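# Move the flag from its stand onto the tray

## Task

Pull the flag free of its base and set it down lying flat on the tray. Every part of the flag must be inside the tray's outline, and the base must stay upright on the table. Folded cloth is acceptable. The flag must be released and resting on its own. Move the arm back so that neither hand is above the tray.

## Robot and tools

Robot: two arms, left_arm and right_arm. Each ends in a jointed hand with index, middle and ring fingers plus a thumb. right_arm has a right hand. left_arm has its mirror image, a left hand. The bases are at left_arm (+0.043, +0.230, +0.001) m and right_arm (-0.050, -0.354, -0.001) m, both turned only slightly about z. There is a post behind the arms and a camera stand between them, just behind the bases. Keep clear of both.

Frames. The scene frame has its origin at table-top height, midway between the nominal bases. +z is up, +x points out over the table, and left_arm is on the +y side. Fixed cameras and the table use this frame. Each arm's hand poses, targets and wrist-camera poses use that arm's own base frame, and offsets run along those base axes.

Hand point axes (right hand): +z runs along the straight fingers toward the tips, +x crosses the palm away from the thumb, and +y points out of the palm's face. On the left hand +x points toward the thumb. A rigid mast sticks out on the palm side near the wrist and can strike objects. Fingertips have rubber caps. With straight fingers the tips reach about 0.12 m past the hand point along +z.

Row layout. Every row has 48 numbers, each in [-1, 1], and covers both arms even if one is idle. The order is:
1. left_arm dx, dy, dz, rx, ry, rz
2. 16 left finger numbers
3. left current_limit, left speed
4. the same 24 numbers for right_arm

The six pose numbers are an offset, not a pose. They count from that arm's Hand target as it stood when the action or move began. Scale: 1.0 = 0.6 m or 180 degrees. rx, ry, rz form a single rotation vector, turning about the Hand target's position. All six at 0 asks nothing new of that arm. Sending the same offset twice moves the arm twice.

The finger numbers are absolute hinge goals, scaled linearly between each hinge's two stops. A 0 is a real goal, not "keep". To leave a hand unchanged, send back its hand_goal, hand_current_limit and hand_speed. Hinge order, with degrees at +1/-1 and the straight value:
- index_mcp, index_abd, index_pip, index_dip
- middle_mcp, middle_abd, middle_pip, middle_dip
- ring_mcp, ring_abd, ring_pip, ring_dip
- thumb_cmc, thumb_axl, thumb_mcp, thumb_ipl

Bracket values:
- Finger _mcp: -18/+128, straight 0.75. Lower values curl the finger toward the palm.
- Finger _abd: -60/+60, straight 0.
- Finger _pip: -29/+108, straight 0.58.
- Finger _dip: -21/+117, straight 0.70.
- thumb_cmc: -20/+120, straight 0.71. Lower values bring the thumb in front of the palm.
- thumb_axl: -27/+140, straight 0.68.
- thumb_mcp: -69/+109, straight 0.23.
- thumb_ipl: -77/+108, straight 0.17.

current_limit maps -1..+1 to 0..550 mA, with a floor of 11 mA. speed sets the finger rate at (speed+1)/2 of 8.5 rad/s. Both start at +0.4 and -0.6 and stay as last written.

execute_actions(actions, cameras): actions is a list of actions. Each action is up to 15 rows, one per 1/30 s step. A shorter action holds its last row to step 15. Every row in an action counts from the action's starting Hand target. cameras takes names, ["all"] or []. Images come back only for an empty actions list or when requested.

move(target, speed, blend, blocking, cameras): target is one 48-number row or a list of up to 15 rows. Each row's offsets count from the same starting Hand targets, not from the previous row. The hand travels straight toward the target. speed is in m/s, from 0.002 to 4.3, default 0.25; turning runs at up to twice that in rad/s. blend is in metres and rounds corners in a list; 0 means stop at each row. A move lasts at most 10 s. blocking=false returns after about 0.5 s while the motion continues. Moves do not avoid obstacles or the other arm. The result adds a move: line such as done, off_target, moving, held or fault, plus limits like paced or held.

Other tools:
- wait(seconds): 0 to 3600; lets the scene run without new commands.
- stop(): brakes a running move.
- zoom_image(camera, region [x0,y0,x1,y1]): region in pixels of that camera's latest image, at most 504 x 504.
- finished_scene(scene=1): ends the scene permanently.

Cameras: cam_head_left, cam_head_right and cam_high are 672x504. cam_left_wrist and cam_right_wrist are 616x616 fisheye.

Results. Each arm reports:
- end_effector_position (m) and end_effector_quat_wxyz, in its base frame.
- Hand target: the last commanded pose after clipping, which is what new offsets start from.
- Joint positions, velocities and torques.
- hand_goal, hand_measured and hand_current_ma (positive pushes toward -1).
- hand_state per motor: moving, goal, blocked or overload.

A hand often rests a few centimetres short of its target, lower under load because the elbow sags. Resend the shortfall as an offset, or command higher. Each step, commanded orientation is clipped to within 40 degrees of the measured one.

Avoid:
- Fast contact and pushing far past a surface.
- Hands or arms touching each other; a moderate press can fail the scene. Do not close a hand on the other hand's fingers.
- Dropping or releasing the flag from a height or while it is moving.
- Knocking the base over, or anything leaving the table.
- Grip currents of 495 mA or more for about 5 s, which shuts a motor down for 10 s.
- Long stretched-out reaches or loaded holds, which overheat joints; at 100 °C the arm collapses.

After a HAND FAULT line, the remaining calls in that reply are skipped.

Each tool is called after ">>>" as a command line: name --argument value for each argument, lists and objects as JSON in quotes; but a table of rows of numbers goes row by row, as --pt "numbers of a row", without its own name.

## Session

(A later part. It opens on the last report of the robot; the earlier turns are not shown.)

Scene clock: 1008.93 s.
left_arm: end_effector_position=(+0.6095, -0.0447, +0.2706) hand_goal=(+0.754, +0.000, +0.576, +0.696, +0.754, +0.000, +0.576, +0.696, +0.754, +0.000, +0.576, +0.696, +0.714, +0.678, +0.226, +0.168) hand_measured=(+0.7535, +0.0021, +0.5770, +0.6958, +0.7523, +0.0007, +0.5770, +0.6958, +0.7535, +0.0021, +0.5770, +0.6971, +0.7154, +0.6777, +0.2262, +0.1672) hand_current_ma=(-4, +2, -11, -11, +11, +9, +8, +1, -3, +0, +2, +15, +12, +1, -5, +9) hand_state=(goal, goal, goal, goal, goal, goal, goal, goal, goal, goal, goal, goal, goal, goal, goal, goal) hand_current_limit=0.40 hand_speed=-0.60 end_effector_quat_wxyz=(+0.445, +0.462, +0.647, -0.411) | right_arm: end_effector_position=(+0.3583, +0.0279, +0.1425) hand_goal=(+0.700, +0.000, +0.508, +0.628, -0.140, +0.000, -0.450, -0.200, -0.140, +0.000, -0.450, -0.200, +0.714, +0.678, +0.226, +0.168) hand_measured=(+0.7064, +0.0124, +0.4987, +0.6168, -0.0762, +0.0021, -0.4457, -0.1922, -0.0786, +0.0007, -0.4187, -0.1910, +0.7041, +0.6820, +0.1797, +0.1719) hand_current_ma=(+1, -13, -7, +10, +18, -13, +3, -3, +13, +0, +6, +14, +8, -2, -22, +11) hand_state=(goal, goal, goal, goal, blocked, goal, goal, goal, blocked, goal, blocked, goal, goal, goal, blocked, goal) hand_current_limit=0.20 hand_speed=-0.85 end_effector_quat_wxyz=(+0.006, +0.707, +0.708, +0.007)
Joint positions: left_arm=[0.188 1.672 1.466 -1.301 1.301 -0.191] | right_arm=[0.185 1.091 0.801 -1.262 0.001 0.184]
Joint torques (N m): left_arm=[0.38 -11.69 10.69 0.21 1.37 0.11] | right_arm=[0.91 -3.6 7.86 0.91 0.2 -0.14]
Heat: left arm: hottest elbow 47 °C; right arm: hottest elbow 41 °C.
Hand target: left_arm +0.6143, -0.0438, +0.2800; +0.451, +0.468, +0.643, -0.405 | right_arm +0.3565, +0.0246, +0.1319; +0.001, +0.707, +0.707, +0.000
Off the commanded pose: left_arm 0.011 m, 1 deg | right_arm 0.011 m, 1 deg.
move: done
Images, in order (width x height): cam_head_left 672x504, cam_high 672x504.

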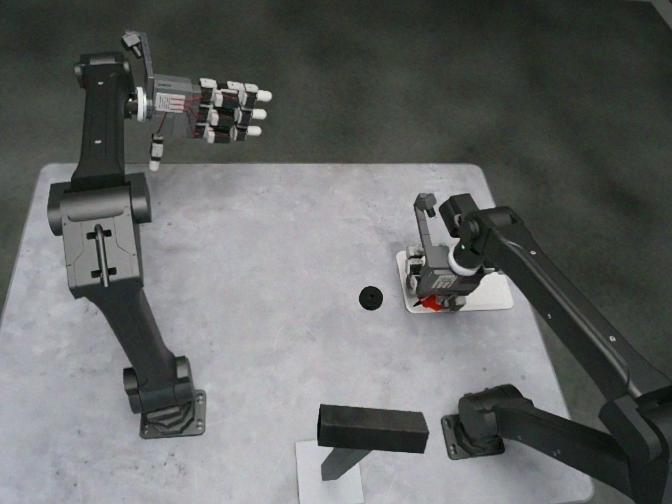

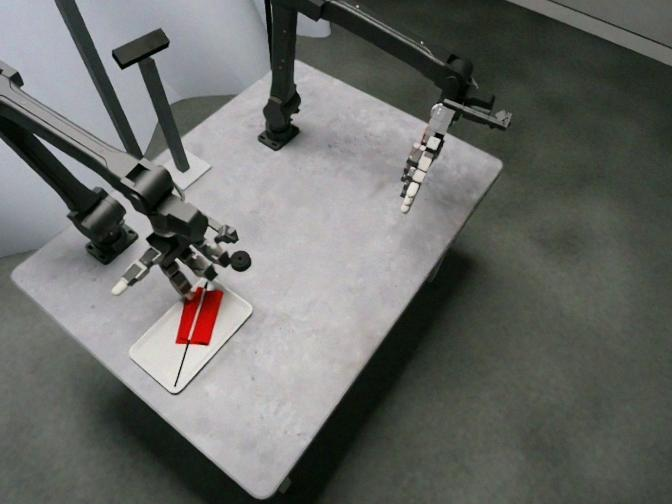

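>>> move --pt "0 0 0 0 0 0 0.754 0 0.576 0.696 0.754 0 0.576 0.696 0.754 0 0.576 0.696 0.714 0.678 0.226 0.168 0.4 -0.6 0 0 -0.0167 0 0 0 0.70 0 0.507 0.628 -0.14 0 -0.45 -0.20 -0.14 0 -0.45 -0.20 0.714 0.678 0.226 0.168 0.5 -0.85" --pt "0 0 0 0 0 0 0.754 0 0.576 0.696 0.754 0 0.576 0.696 0.754 0 0.576 0.696 0.714 0.678 0.226 0.168 0.4 -0.6 0 0 -0.0168 0 0 0 0.61 0 0.507 0.628 -0.14 0 -0.45 -0.20 -0.14 0 -0.45 -0.20 0.714 0.678 0.226 0.168 0.5 -0.85" --speed 0.04 --cameras '["cam_high","cam_head_left"]'

>>> zoom_image --camera "cam_high" --region '[155, 260, 215, 320]'

>>> zoom_image --camera "cam_head_left" --region '[400, 265, 460, 325]'

Scene clock: 1031.60 s.
left_arm: end_effector_position=(+0.6095, -0.0447, +0.2706) hand_goal=(+0.754, +0.000, +0.576, +0.696, +0.754, +0.000, +0.576, +0.696, +0.754, +0.000, +0.576, +0.696, +0.714, +0.678, +0.226, +0.168) hand_measured=(+0.7535, +0.0021, +0.5757, +0.6958, +0.7523, +0.0021, +0.5770, +0.6958, +0.7535, +0.0021, +0.5770, +0.6958, +0.7142, +0.6767, +0.2262, +0.1681) hand_current_ma=(+8, -6, -2, -9, +14, +0, +13, +4, -17, +16, +11, +5, +5, -16, -9, +4) hand_state=(goal, goal, goal, goal, goal, goal, goal, goal, goal, goal, goal, goal, goal, goal, goal, goal) hand_current_limit=0.40 hand_speed=-0.60 end_effector_quat_wxyz=(+0.445, +0.462, +0.647, -0.411) | right_arm: end_effector_position=(+0.3584, +0.0280, +0.1320) hand_goal=(+0.610, +0.000, +0.508, +0.628, -0.140, +0.000, -0.450, -0.200, -0.140, +0.000, -0.450, -0.200, +0.714, +0.678, +0.226, +0.168) hand_measured=(+0.6256, +0.0109, +0.5064, +0.6193, -0.0774, +0.0036, -0.4470, -0.1922, -0.0786, +0.0007, -0.4200, -0.1910, +0.7041, +0.6820, +0.1787, +0.1719) hand_current_ma=(+12, -16, +6, -5, +18, -8, +17, +3, +17, +4, +12, +0, +10, -1, -20, +5) hand_state=(goal, goal, goal, goal, blocked, goal, goal, goal, blocked, goal, blocked, goal, goal, goal, blocked, goal) hand_current_limit=0.50 hand_speed=-0.85 end_effector_quat_wxyz=(+0.005, +0.706, +0.708, +0.007)
Joint positions: left_arm=[0.188 1.672 1.466 -1.301 1.301 -0.191] | right_arm=[0.185 1.102 0.78 -1.231 0.001 0.183]
Joint torques (N m): left_arm=[0.38 -11.63 10.69 0.23 1.37 0.11] | right_arm=[0.91 -3.72 7.79 0.94 0.21 -0.13]
Heat: left arm: hottest elbow 47 °C; right arm: hottest elbow 40 °C.
Hand target: left_arm +0.6143, -0.0438, +0.2800; +0.451, +0.468, +0.643, -0.405 | right_arm +0.3565, +0.0247, +0.1218; +0.001, +0.707, +0.708, +0.000
Off the commanded pose: left_arm 0.011 m, 1 deg | right_arm 0.011 m, 1 deg.
move: off_target (right_arm); target 2's new numbers were sent with right_arm's hand 0.011 m and 1 deg from that target
Images, in order (width x height): cam_head_left 672x504, cam_high 672x504.

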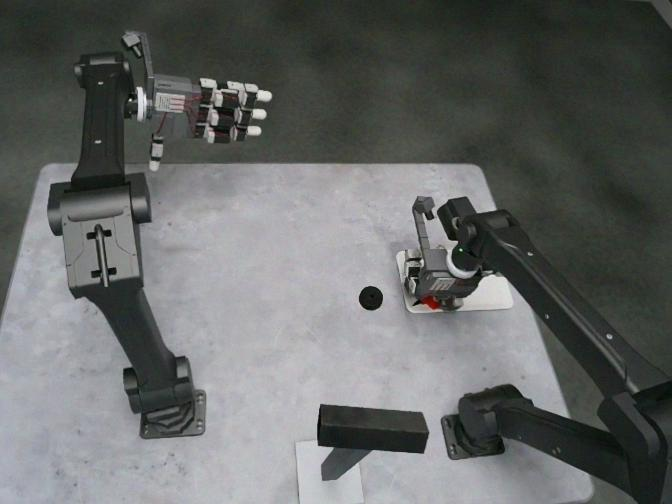

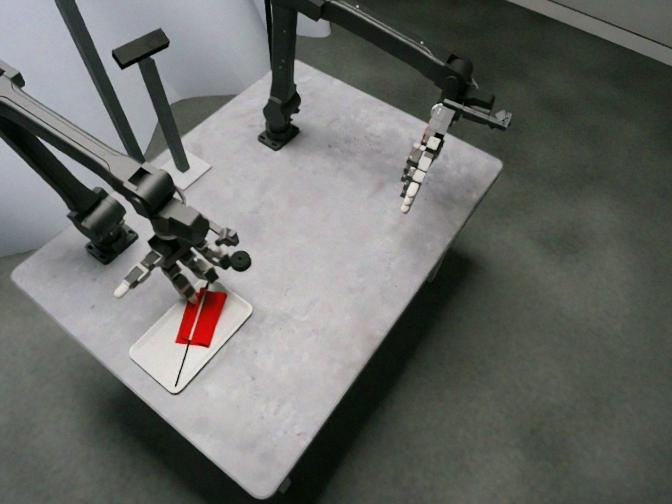

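Scaled by 8.400 from the camera's image (finer frame: 960x720).

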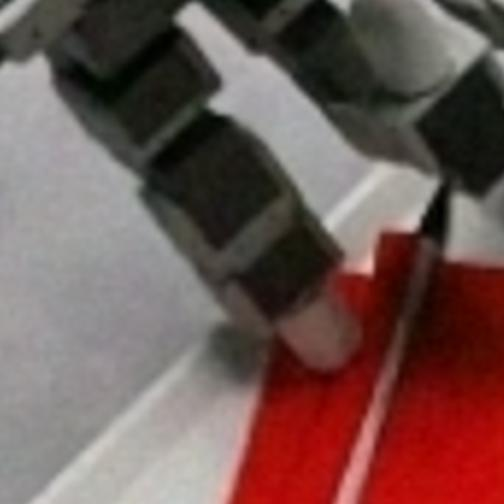

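Scaled by 8.400 from the camera's image (finer frame: 960x720).

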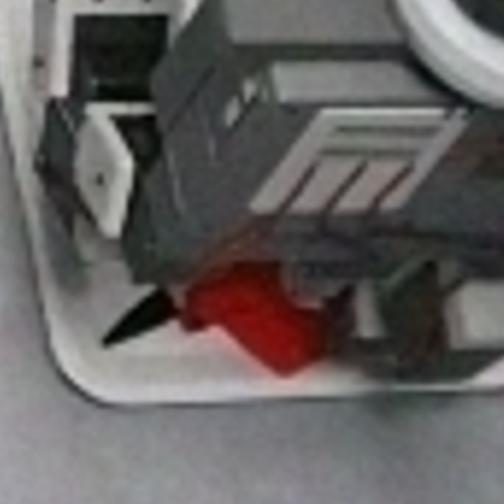

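>>> move --pt "0 0 0 0 0 0 0.754 0 0.576 0.696 0.754 0 0.576 0.696 0.754 0 0.576 0.696 0.714 0.678 0.226 0.168 0.4 -0.6 0.025 0 0.045 0 0 0 0.61 0 0.507 0.628 -0.14 0 -0.45 -0.20 -0.14 0 -0.45 -0.20 0.714 0.678 0.226 0.168 0.2 -0.85" --pt "0 0 0 0 0 0 0.754 0 0.576 0.696 0.754 0 0.576 0.696 0.754 0 0.576 0.696 0.714 0.678 0.226 0.168 0.4 -0.6 0.03 0 0.16 0 0 0 0.61 0 0.507 0.628 -0.14 0 -0.45 -0.20 -0.14 0 -0.45 -0.20 0.714 0.678 0.226 0.168 0.2 -0.85" --speed 0.1 --blend '[0.005, 0]' --cameras '["cam_high","cam_head_left"]'

>>> zoom_image --camera "cam_high" --region '[155, 260, 215, 320]'

>>> zoom_image --camera "cam_head_left" --region '[400, 265, 460, 325]'

Scene clock: 1041.97 s.
left_arm: end_effector_position=(+0.6095, -0.0447, +0.2706) hand_goal=(+0.754, +0.000, +0.576, +0.696, +0.754, +0.000, +0.576, +0.696, +0.754, +0.000, +0.576, +0.696, +0.714, +0.678, +0.226, +0.168) hand_measured=(+0.7523, +0.0021, +0.5770, +0.6971, +0.7535, +0.0007, +0.5770, +0.6945, +0.7523, +0.0036, +0.5770, +0.6958, +0.7142, +0.6777, +0.2262, +0.1681) hand_current_ma=(+19, +5, +6, -3, +10, +19, +13, +8, -11, +28, +10, +16, -1, +9, +1, +8) hand_state=(goal, goal, goal, goal, goal, goal, goal, goal, goal, goal, goal, goal, goal, goal, goal, goal) hand_current_limit=0.40 hand_speed=-0.60 end_effector_quat_wxyz=(+0.445, +0.462, +0.647, -0.411) | right_arm: end_effector_position=(+0.3616, +0.0257, +0.1941) hand_goal=(+0.610, +0.000, +0.508, +0.628, -0.140, +0.000, -0.450, -0.200, -0.140, +0.000, -0.450, -0.200, +0.714, +0.678, +0.226, +0.168) hand_measured=(+0.6244, +0.0080, +0.5090, +0.6168, -0.0774, +0.0021, -0.4444, -0.1922, -0.0786, +0.0007, -0.4200, -0.1910, +0.7054, +0.6820, +0.1797, +0.1719) hand_current_ma=(+8, -11, -2, +9, +11, -15, +8, +12, +11, -3, +5, +8, +17, -9, -22, +14) hand_state=(goal, goal, goal, goal, blocked, goal, goal, goal, blocked, goal, blocked, goal, goal, goal, blocked, goal) hand_current_limit=0.20 hand_speed=-0.85 end_effector_quat_wxyz=(-0.013, +0.706, +0.708, -0.019)
Joint positions: left_arm=[0.188 1.672 1.466 -1.301 1.301 -0.191] | right_arm=[0.175 1.109 0.965 -1.472 0.001 0.173]
Joint torques (N m): left_arm=[0.38 -11.58 10.69 0.2 1.37 0.11] | right_arm=[0.85 -5.66 13.7 -0.02 0.24 -0.13]
Heat: left arm: hottest elbow 47 °C; right arm: hottest elbow 40 °C.
Hand target: left_arm +0.6143, -0.0438, +0.2800; +0.451, +0.468, +0.643, -0.405 | right_arm +0.3745, +0.0246, +0.2179; +0.001, +0.707, +0.707, +0.000
Off the commanded pose: left_arm 0.011 m, 1 deg | right_arm 0.027 m, 3 deg.
move: off_target (right_arm)
Images, in order (width x height): cam_head_left 672x504, cam_high 672x504.

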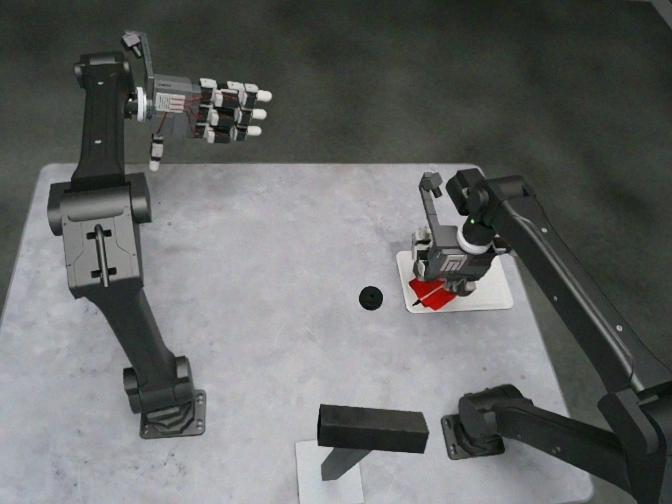

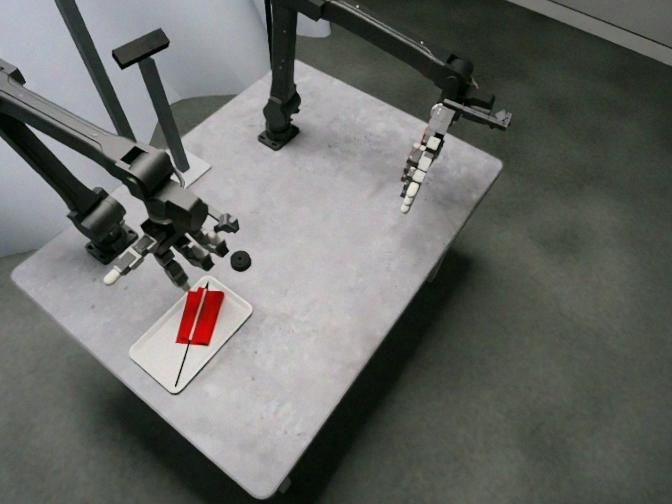

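Scaled by 8.400 from the camera's image (finer frame: 960x720).

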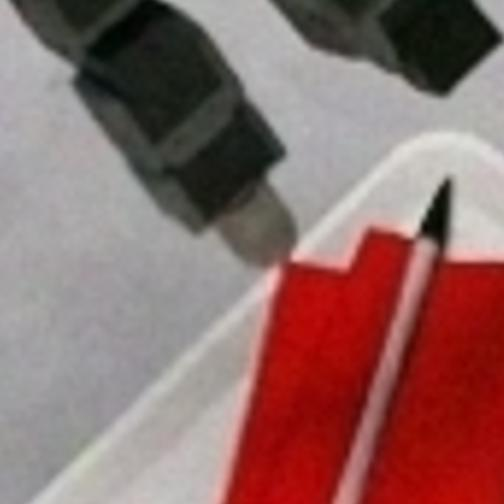

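Scaled by 8.400 from the camera's image (finer frame: 960x720).

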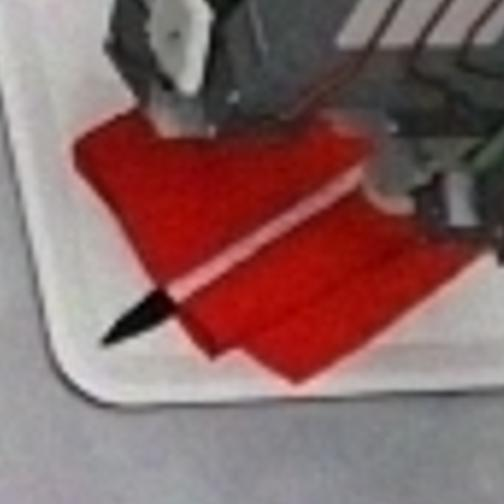

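>>> move --pt "0 0 0 0 0 0 0.754 0 0.576 0.696 0.754 0 0.576 0.696 0.754 0 0.576 0.696 0.714 0.678 0.226 0.168 0.4 -0.6 -0.0138 0.0132 -0.1215 0 0 0 0.76 0 0.507 0.628 -0.14 0 -0.45 -0.20 -0.14 0 -0.45 -0.20 0.714 0.678 0.226 0.168 0.5 -0.85" --pt "0 0 0 0 0 0 0.754 0 0.576 0.696 0.754 0 0.576 0.696 0.754 0 0.576 0.696 0.714 0.678 0.226 0.168 0.4 -0.6 -0.0138 0.0132 -0.1602 0 0 0 0.76 0 0.507 0.628 -0.14 0 -0.45 -0.20 -0.14 0 -0.45 -0.20 0.714 0.678 0.226 0.168 0.5 -0.85" --pt "0 0 0 0 0 0 0.754 0 0.576 0.696 0.754 0 0.576 0.696 0.754 0 0.576 0.696 0.714 0.678 0.226 0.168 0.4 -0.6 -0.0138 0.0132 -0.1603 0 0 0 0.66 0 0.507 0.628 -0.14 0 -0.45 -0.20 -0.14 0 -0.45 -0.20 0.714 0.678 0.226 0.168 0.5 -0.85" --speed '[0.1, 0.04, 0.04]' --cameras '["cam_high","cam_head_left"]'

>>> zoom_image --camera "cam_high" --region '[155, 260, 215, 320]'

>>> zoom_image --camera "cam_head_left" --region '[400, 265, 460, 325]'

Scene clock: 1061.07 s.
left_arm: end_effector_position=(+0.6095, -0.0447, +0.2706) hand_goal=(+0.754, +0.000, +0.576, +0.696, +0.754, +0.000, +0.576, +0.696, +0.754, +0.000, +0.576, +0.696, +0.714, +0.678, +0.226, +0.168) hand_measured=(+0.7535, +0.0021, +0.5770, +0.6971, +0.7523, +0.0021, +0.5770, +0.6958, +0.7523, +0.0021, +0.5770, +0.6958, +0.7142, +0.6777, +0.2252, +0.1681) hand_current_ma=(+15, +0, +3, -19, -3, +12, -4, +1, -7, -1, +7, +13, -7, -5, -10, +5) hand_state=(goal, goal, goal, goal, goal, goal, goal, goal, goal, goal, goal, goal, goal, goal, goal, goal) hand_current_limit=0.40 hand_speed=-0.60 end_effector_quat_wxyz=(+0.445, +0.462, +0.647, -0.411) | right_arm: end_effector_position=(+0.3694, +0.0303, +0.1330) hand_goal=(+0.660, +0.000, +0.508, +0.628, -0.140, +0.000, -0.450, -0.200, -0.140, +0.000, -0.450, -0.200, +0.714, +0.678, +0.226, +0.168) hand_measured=(+0.6787, -0.0008, +0.5077, +0.6244, -0.0774, +0.0021, -0.4457, -0.1935, -0.0774, +0.0007, -0.4187, -0.1910, +0.7054, +0.6820, +0.1787, +0.1719) hand_current_ma=(+15, -6, +4, +2, +8, -8, +11, +8, +10, -3, +4, +7, +5, -10, -26, +10) hand_state=(goal, goal, goal, goal, blocked, goal, goal, goal, blocked, goal, blocked, goal, goal, goal, blocked, goal) hand_current_limit=0.50 hand_speed=-0.85 end_effector_quat_wxyz=(+0.006, +0.707, +0.707, +0.008)
Joint positions: left_arm=[0.188 1.672 1.466 -1.301 1.301 -0.191] | right_arm=[0.186 1.134 0.804 -1.222 0.001 0.187]
Joint torques (N m): left_arm=[0.38 -11.75 10.67 0.18 1.37 0.11] | right_arm=[2.32 -4.13 7.69 0.95 0.22 0.02]
Heat: left arm: hottest elbow 47 °C; right arm: hottest elbow 42 °C.
Hand target: left_arm +0.6143, -0.0438, +0.2800; +0.451, +0.468, +0.643, -0.405 | right_arm +0.3663, +0.0326, +0.1218; +0.001, +0.707, +0.707, +0.000
Off the commanded pose: left_arm 0.011 m, 1 deg | right_arm 0.012 m, 1 deg.
move: off_target (right_arm); target 3's new numbers were sent with right_arm's hand 0.012 m and 1 deg from that target
Images, in order (width x height): cam_head_left 672x504, cam_high 672x504.

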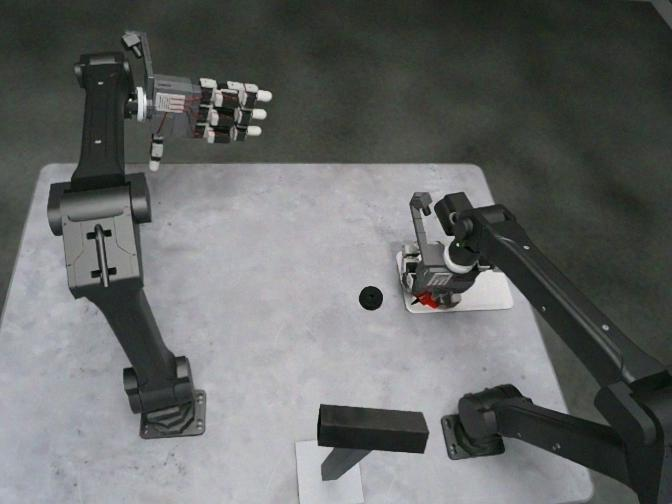

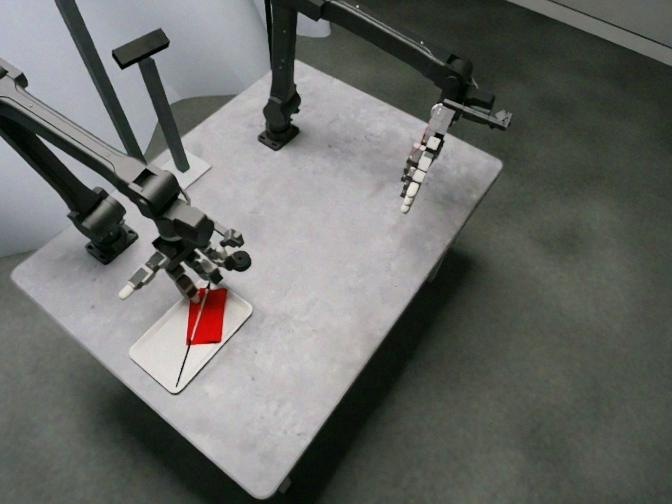

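Scaled by 8.400 from the camera's image (finer frame: 960x720).

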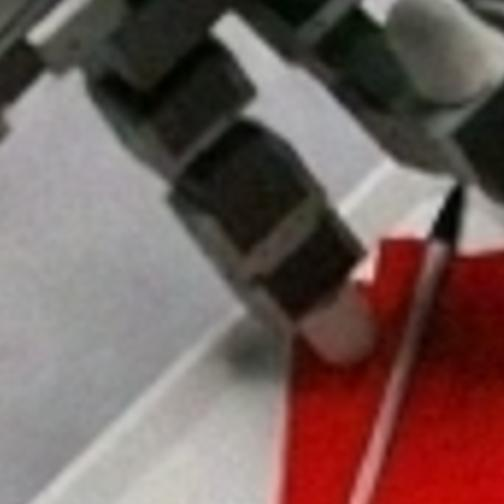

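Scaled by 8.400 from the camera's image (finer frame: 960x720).

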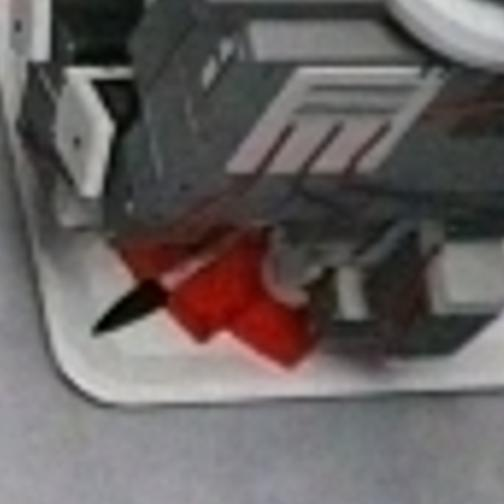

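>>> move --pt "0 0 0 0 0 0 0.754 0 0.576 0.696 0.754 0 0.576 0.696 0.754 0 0.576 0.696 0.714 0.678 0.226 0.168 0.4 -0.6 0.025 0 0.048 0 0 0 0.66 0 0.507 0.628 -0.14 0 -0.45 -0.20 -0.14 0 -0.45 -0.20 0.714 0.678 0.226 0.168 0.2 -0.85" --pt "0 0 0 0 0 0 0.754 0 0.576 0.696 0.754 0 0.576 0.696 0.754 0 0.576 0.696 0.714 0.678 0.226 0.168 0.4 -0.6 0.03 0 0.23 0 0 0 0.66 0 0.507 0.628 -0.14 0 -0.45 -0.20 -0.14 0 -0.45 -0.20 0.714 0.678 0.226 0.168 0.2 -0.85" --pt "0 0 0 0 0 0 0.754 0 0.576 0.696 0.754 0 0.576 0.696 0.754 0 0.576 0.696 0.714 0.678 0.226 0.168 0.4 -0.6 -0.2413 -0.6367 0.23 0 0 -0.3 0.66 0 0.507 0.628 -0.14 0 -0.45 -0.20 -0.14 0 -0.45 -0.20 0.714 0.678 0.226 0.168 0.2 -0.85" --speed '[0.1,0.15,0.3]' --blend '[0.004, 0.03, 0]' --cameras '["cam_high","cam_head_left","cam_head_right"]'

>>> zoom_image --camera "cam_high" --region '[120, 260, 260, 400]'

>>> zoom_image --camera "cam_head_left" --region '[390, 240, 520, 325]'

>>> zoom_image --camera "cam_high" --region '[155, 260, 215, 320]'

>>> zoom_image --camera "cam_head_left" --region '[400, 265, 460, 325]'

Scene clock: 1073.50 s.
left_arm: end_effector_position=(+0.6095, -0.0447, +0.2706) hand_goal=(+0.754, +0.000, +0.576, +0.696, +0.754, +0.000, +0.576, +0.696, +0.754, +0.000, +0.576, +0.696, +0.714, +0.678, +0.226, +0.168) hand_measured=(+0.7535, +0.0021, +0.5782, +0.6958, +0.7535, +0.0021, +0.5770, +0.6958, +0.7535, +0.0036, +0.5757, +0.6958, +0.7142, +0.6777, +0.2252, +0.1672) hand_current_ma=(+9, -14, +4, -3, +0, +6, +9, +14, -6, +8, +13, +11, +2, -10, +1, -1) hand_state=(goal, goal, goal, goal, goal, goal, goal, goal, goal, goal, goal, goal, goal, goal, goal, goal) hand_current_limit=0.40 hand_speed=-0.60 end_effector_quat_wxyz=(+0.445, +0.462, +0.647, -0.411) | right_arm: end_effector_position=(+0.2126, -0.3336, +0.2415) hand_goal=(+0.660, +0.000, +0.508, +0.628, -0.140, +0.000, -0.450, -0.200, -0.140, +0.000, -0.450, -0.200, +0.714, +0.678, +0.226, +0.168) hand_measured=(+0.6570, +0.0065, +0.5013, +0.6168, -0.0774, +0.0095, -0.4457, -0.1922, -0.0786, +0.0124, -0.4200, -0.1922, +0.7041, +0.6820, +0.1797, +0.1710) hand_current_ma=(+10, -9, +5, -1, +18, -12, +11, +6, +3, +1, +2, +9, +9, -14, -31, +10) hand_state=(goal, goal, goal, goal, blocked, goal, goal, goal, blocked, goal, blocked, goal, goal, goal, blocked, goal) hand_current_limit=0.20 hand_speed=-0.85 end_effector_quat_wxyz=(-0.019, +0.951, +0.309, -0.009)
Joint positions: left_arm=[0.188 1.672 1.466 -1.301 1.301 -0.191] | right_arm=[-0.943 1.175 1.139 -1.576 0.005 0]
Joint torques (N m): left_arm=[0.38 -11.69 10.67 0.18 1.37 0.11] | right_arm=[1.03 -5.19 14 0.65 0.03 -0.12]
Heat: left arm: hottest elbow 47 °C; right arm: hottest elbow 42 °C.
Hand target: left_arm +0.6143, -0.0438, +0.2800; +0.451, +0.468, +0.643, -0.405 | right_arm +0.2214, -0.3494, +0.2596; +0.001, +0.951, +0.309, -0.001
Off the commanded pose: left_arm 0.011 m, 1 deg | right_arm 0.026 m, 2 deg.
move: off_target (right_arm)
Images, in order (width x height): cam_head_left 672x504, cam_head_right 672x504, cam_high 672x504.

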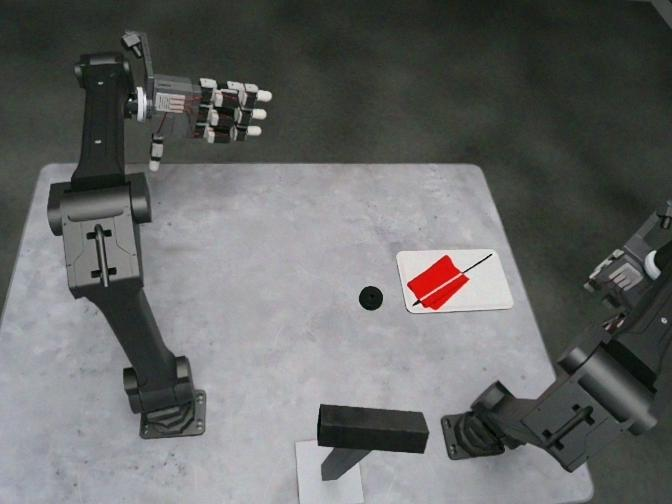

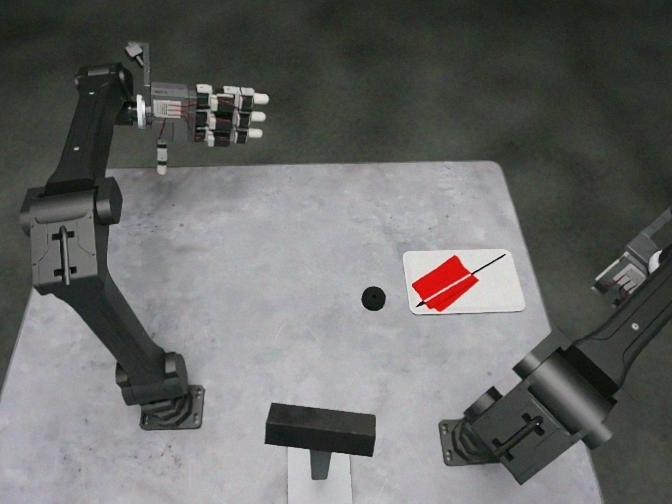

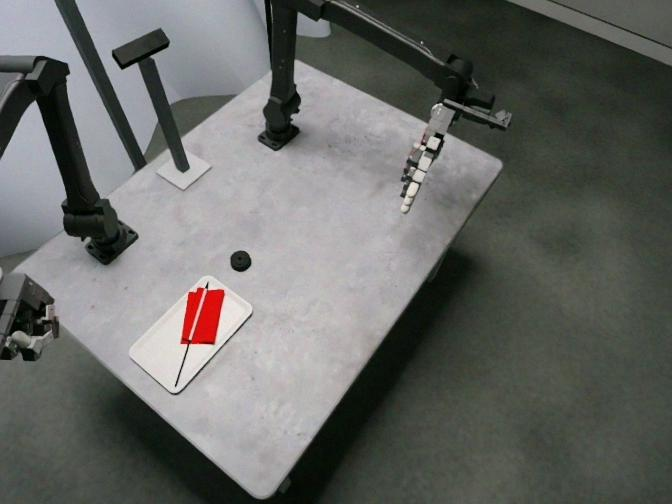

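Scaled by 3.600 from the camera's image (finer frame: 960x720).

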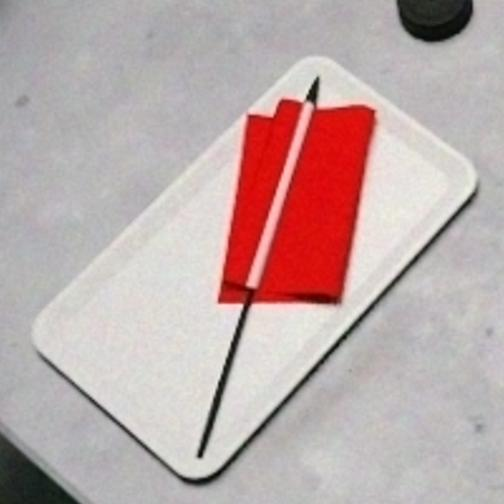

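Scaled by 3.877 from the camera's image (finer frame: 960x720).

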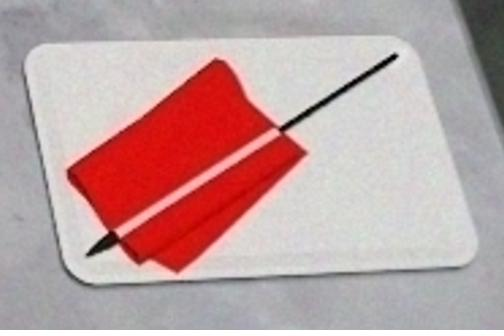

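Scaled by 8.400 from the camera's image (finer frame: 960x720).

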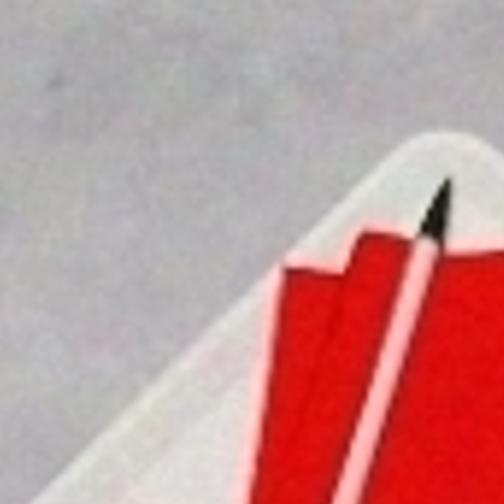

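Scaled by 8.400 from the camera's image (finer frame: 960x720).

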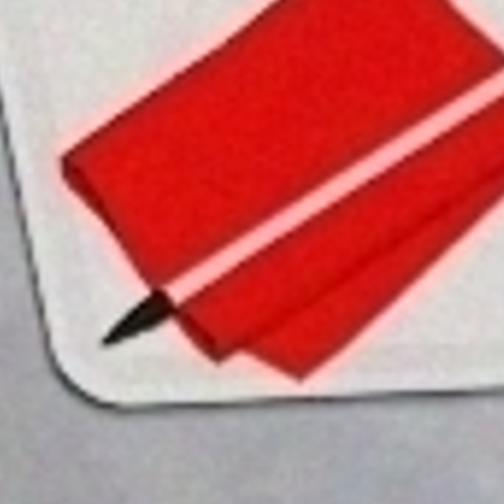

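>>> finished_scene

The scene is finished: the task was done.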